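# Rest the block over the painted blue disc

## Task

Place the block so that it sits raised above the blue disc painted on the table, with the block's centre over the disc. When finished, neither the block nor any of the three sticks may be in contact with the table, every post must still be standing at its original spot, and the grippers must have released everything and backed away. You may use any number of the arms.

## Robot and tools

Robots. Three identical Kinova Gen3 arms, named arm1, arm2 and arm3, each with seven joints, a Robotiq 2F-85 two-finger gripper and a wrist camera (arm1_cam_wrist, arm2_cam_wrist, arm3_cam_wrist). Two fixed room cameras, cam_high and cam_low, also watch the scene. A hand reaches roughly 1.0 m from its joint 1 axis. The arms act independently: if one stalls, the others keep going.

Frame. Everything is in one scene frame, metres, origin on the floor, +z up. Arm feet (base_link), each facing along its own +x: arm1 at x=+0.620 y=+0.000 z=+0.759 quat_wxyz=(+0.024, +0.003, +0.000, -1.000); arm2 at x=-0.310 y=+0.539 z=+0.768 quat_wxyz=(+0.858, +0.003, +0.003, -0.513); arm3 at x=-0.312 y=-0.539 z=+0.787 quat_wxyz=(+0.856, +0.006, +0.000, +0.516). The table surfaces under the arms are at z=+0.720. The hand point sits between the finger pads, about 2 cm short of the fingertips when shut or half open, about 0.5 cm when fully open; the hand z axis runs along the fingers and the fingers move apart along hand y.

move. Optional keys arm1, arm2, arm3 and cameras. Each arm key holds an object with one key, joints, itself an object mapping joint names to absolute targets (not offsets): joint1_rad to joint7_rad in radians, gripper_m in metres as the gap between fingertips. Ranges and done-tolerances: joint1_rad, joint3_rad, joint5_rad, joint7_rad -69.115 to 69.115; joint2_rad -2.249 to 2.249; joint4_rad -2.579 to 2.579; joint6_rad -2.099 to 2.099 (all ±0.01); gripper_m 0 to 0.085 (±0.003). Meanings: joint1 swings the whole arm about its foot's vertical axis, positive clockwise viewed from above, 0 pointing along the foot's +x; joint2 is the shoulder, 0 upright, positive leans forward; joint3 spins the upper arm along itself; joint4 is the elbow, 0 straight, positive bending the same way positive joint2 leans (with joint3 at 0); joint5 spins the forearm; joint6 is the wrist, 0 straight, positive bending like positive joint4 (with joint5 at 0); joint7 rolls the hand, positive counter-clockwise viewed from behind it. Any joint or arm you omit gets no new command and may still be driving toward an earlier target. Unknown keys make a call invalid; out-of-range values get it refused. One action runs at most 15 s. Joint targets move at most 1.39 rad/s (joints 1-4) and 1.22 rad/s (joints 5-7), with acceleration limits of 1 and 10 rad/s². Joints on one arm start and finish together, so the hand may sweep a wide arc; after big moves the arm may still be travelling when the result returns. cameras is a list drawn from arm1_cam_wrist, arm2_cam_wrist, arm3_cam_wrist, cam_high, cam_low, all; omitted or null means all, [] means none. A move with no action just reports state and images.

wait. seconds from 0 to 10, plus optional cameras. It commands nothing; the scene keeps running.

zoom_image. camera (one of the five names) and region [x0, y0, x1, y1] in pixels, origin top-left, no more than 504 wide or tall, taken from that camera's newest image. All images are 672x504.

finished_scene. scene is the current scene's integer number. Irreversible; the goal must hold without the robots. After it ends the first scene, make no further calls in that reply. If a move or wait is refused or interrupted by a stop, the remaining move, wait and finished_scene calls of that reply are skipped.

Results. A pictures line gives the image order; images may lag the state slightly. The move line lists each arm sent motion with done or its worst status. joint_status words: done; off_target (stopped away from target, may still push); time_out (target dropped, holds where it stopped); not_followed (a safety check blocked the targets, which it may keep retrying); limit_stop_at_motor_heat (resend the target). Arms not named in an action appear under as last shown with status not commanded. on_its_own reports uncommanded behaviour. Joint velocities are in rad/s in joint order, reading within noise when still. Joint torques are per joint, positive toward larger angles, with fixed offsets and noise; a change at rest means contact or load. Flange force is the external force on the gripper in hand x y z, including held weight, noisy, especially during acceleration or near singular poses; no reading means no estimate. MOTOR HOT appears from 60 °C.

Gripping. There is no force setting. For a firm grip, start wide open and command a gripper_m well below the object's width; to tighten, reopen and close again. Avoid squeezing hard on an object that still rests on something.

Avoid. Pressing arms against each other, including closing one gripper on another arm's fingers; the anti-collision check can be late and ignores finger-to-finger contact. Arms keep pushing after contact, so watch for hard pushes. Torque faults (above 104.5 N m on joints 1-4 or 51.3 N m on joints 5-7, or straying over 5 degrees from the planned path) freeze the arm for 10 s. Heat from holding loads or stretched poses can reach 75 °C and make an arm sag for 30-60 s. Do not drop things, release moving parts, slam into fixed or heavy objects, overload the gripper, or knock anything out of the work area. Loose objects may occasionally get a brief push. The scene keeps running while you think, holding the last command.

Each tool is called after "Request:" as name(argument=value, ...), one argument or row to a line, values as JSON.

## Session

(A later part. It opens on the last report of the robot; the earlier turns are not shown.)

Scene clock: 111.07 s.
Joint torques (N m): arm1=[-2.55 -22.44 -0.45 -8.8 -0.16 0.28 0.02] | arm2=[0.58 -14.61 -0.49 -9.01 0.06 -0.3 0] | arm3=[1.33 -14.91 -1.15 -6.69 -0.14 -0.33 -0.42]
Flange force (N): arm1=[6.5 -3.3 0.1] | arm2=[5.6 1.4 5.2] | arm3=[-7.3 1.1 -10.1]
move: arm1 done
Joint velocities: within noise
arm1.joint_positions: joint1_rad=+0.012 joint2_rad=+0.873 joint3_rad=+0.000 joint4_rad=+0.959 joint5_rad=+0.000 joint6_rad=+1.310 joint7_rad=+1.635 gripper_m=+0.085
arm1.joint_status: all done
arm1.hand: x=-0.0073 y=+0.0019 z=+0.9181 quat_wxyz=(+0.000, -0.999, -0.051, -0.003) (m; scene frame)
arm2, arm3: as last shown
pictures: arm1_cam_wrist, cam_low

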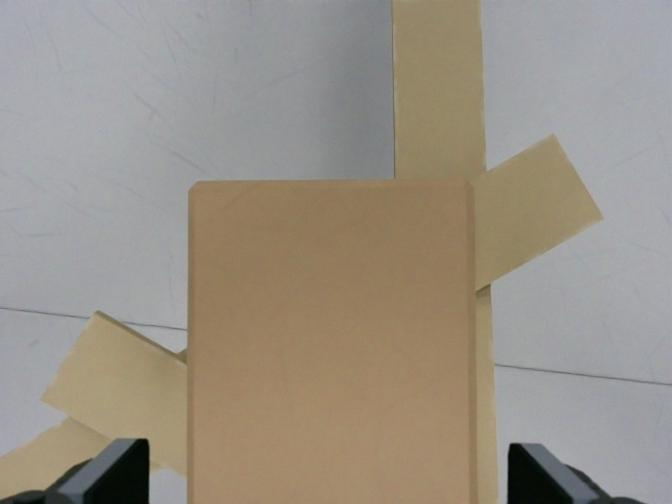

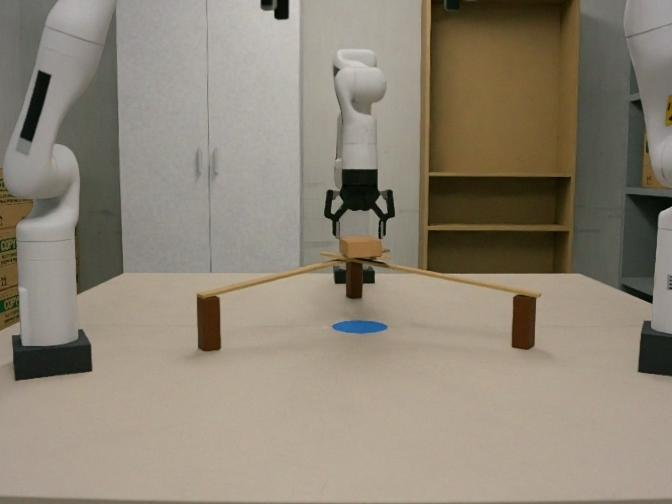

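Request:
move(
  arm1={"joints":{"joint2_rad":0.8587,"joint4_rad":0.9213,"joint6_rad":1.3616}},
  cameras=["arm1_cam_wrist","cam_low"],
)

Request:
move(
  arm1={"joints":{"joint2_rad":0.8397,"joint4_rad":0.8308,"joint6_rad":1.4711}},
  cameras=["arm1_cam_wrist","cam_low"],
)

Scene clock: 111.87 s.
Joint torques (N m): arm1=[-2.53 -22.43 -0.43 -8.87 -0.15 0.26 0] | arm2=[0.57 -14.65 -0.5 -9 0.08 -0.31 -0.01] | arm3=[1.32 -14.89 -1.13 -6.64 -0.11 -0.32 -0.42]
Flange force (N): arm1=[6.3 -3.3 0.3] | arm2=[5.4 1.3 5.0] | arm3=[-7.5 1.1 -10.3]
move: arm1 done
Joint velocities: within noise
arm1.joint_positions: joint1_rad=+0.012 joint2_rad=+0.859 joint3_rad=+0.000 joint4_rad=+0.921 joint5_rad=+0.000 joint6_rad=+1.362 joint7_rad=+1.635 gripper_m=+0.085
arm1.joint_status: all done
arm1.hand: x=-0.0075 y=+0.0019 z=+0.9384 quat_wxyz=(+0.000, -0.999, -0.051, -0.003) (m; scene frame)
arm2, arm3: as last shown
pictures: arm1_cam_wrist, cam_low

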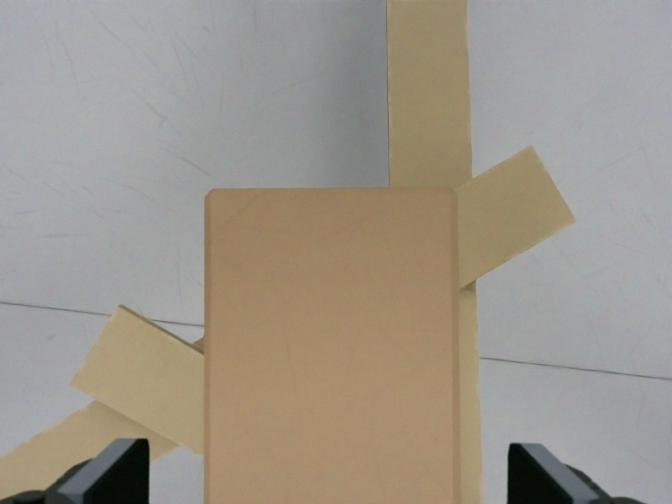

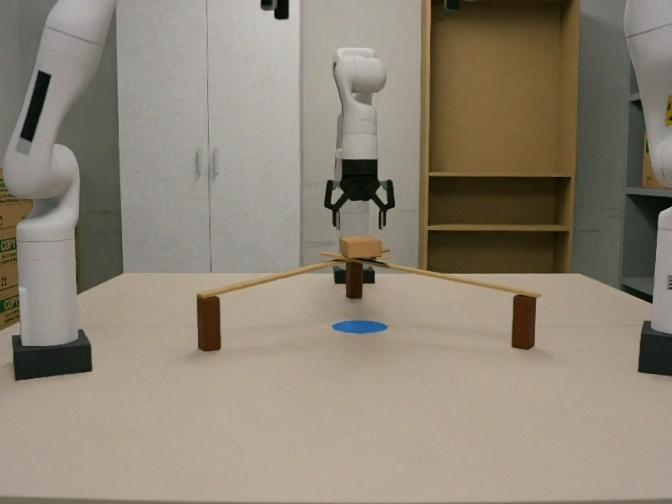

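Scene clock: 112.77 s.
Joint torques (N m): arm1=[-2.52 -22.3 -0.41 -9.02 -0.14 0.26 0.01] | arm2=[0.55 -14.6 -0.47 -9 0.07 -0.31 0.02] | arm3=[1.3 -14.89 -1.12 -6.62 -0.15 -0.32 -0.42]
Flange force (N): arm1=[6.8 -3.2 0.9] | arm2=[5.6 1.4 5.1] | arm3=[-7.6 1.1 -10.4]
move: arm1 done
Joint velocities: within noise
arm1.joint_positions: joint1_rad=+0.012 joint2_rad=+0.840 joint3_rad=+0.000 joint4_rad=+0.831 joint5_rad=+0.000 joint6_rad=+1.471 joint7_rad=+1.635 gripper_m=+0.085
arm1.joint_status: all done
arm1.hand: x=-0.0077 y=+0.0019 z=+0.9784 quat_wxyz=(+0.000, -0.999, -0.051, -0.003) (m; scene frame)
arm2, arm3: as last shown
pictures: arm1_cam_wrist, cam_low

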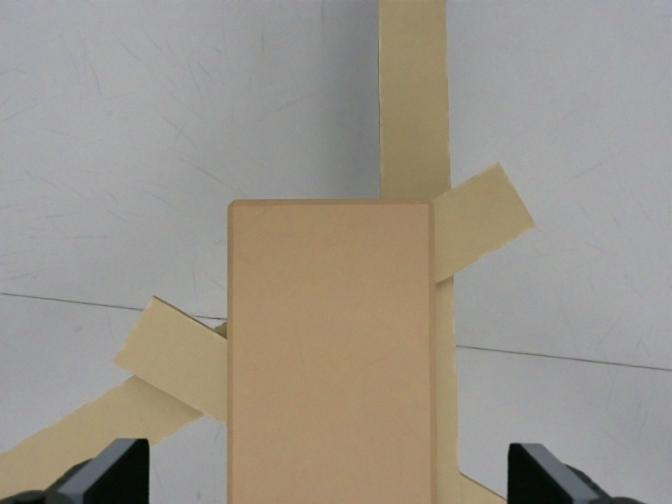

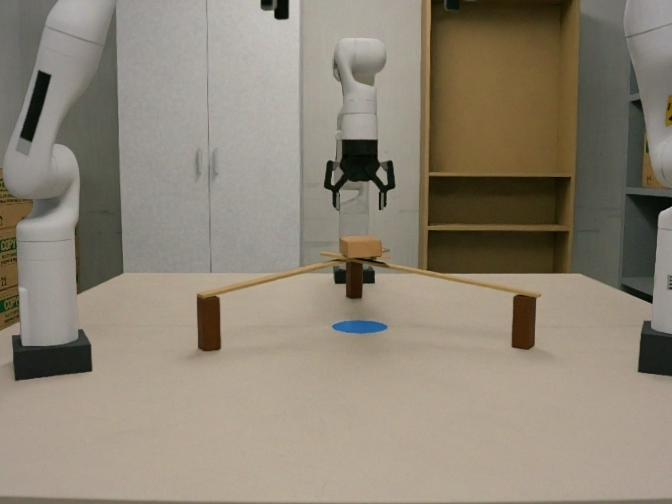

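Request:
move(
  arm1={"joints":{"joint2_rad":0.0939,"joint4_rad":1.4,"joint6_rad":1.65}},
  cameras=["cam_low","cam_high"],
)

Request:
wait(
  seconds=2,
  cameras=["cam_low","cam_high"],
)

Request:
zoom_image(
  camera="cam_high",
  region=[240, 170, 460, 320],
)

Request:
zoom_image(
  camera="cam_low",
  region=[180, 200, 560, 360],
)

Scene clock: 114.97 s.
Joint torques (N m): arm1=[-2.41 -9.14 -0.72 -9.06 -0.15 0.28 0.03] | arm2=[0.58 -14.63 -0.5 -9.02 0.08 -0.32 -0.01] | arm3=[1.33 -14.87 -1.1 -6.66 -0.12 -0.33 -0.42]
Flange force (N): arm1=[5.0 -4.4 2.1] | arm2=[5.5 1.4 5.1] | arm3=[-7.3 1.1 -10.2]
move: arm1 done
Joint velocities: within noise
arm1.joint_positions: joint1_rad=+0.012 joint2_rad=+0.094 joint3_rad=+0.000 joint4_rad=+1.400 joint5_rad=+0.000 joint6_rad=+1.650 joint7_rad=+1.635 gripper_m=+0.085
arm1.joint_status: all done
arm1.hand: x=+0.2650 y=+0.0120 z=+1.1733 quat_wxyz=(+0.000, -0.999, -0.051, -0.004) (m; scene frame)
arm2, arm3: as last shown
pictures: cam_high, cam_low

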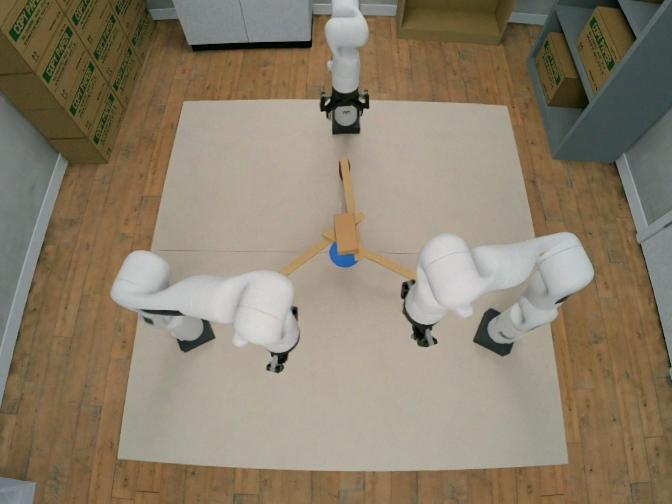

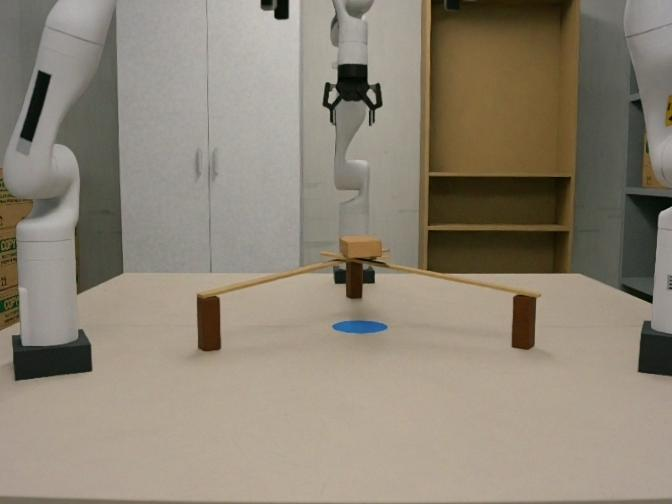

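Scene clock: 116.97 s.
Joint torques (N m): arm1=[-2.44 -9.13 -0.71 -9.09 -0.13 0.26 -0.01] | arm2=[0.54 -14.61 -0.5 -9.05 0.07 -0.31 0.01] | arm3=[1.32 -14.88 -1.08 -6.61 -0.15 -0.33 -0.4]
Flange force (N): arm1=[5.1 -4.6 2.1] | arm2=[5.7 1.4 5.4] | arm3=[-7.6 1.2 -10.5]
Joint velocities: within noise
arm1.joint_positions: joint1_rad=+0.012 joint2_rad=+0.094 joint3_rad=+0.000 joint4_rad=+1.400 joint5_rad=+0.000 joint6_rad=+1.650 joint7_rad=+1.635 gripper_m=+0.085
arm1.joint_status: all done
arm1.hand: x=+0.2650 y=+0.0120 z=+1.1733 quat_wxyz=(+0.000, -0.999, -0.051, -0.004) (m; scene frame)
arm2.joint_positions: joint1_rad=+0.770 joint2_rad=+0.348 joint3_rad=+0.000 joint4_rad=+0.728 joint5_rad=+0.000 joint6_rad=+2.066 joint7_rad=+1.614 gripper_m=+0.050
arm2.joint_status: not commanded
arm2.hand: x=-0.4481 y=+0.1369 z=+1.2832 quat_wxyz=(+0.004, -0.785, -0.620, -0.002) (m; scene frame)
arm3.joint_positions: joint1_rad=-0.770 joint2_rad=+0.348 joint3_rad=+0.000 joint4_rad=+0.728 joint5_rad=+0.000 joint6_rad=+2.066 joint7_rad=+1.577 gripper_m=+0.050
arm3.joint_status: not commanded
arm3.hand: x=-0.4026 y=-0.1348 z=+1.3101 quat_wxyz=(-0.002, +0.802, -0.597, -0.006) (m; scene frame)
wait: 2.00 s; at rest by 0.27 s
pictures: cam_high, cam_low

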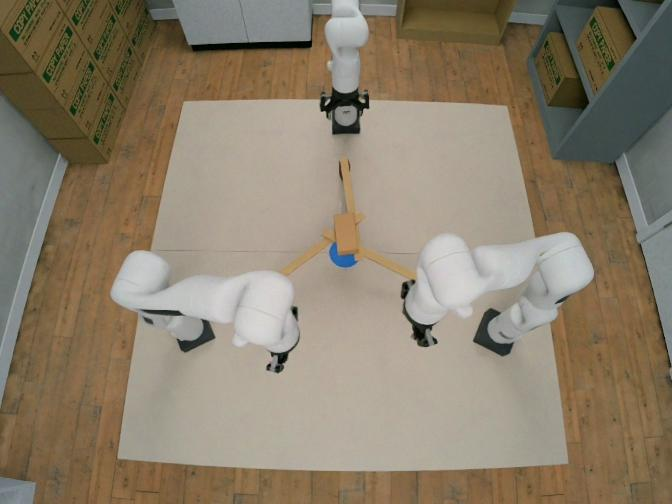

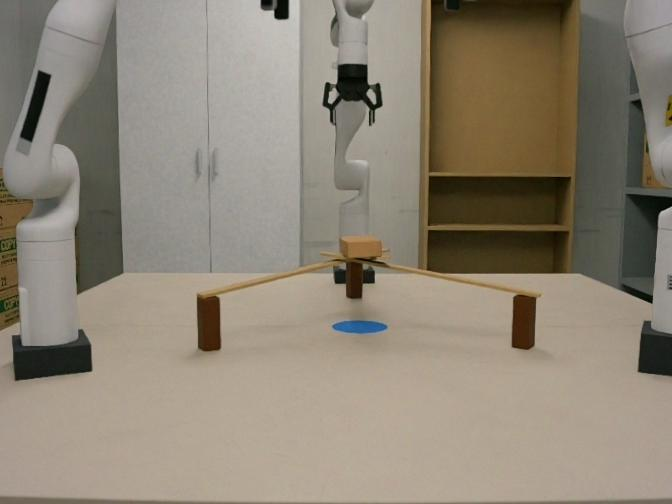

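Scaled by 2.291 from the camera's 672x504 image, which has a finer 960x720 frame.

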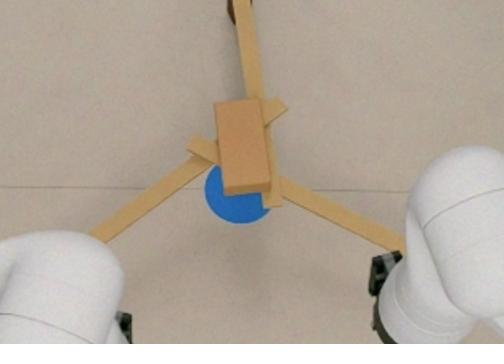

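Scaled by 1.326 from the camera's 672x504 image, which has a finer 960x720 frame.

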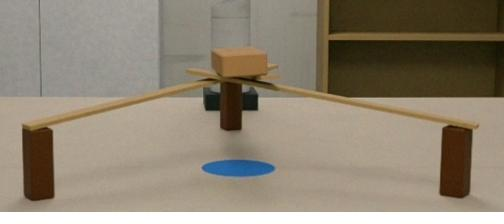

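Request:
finished_scene(
  scene=3,
)

The scene is finished: the task was done.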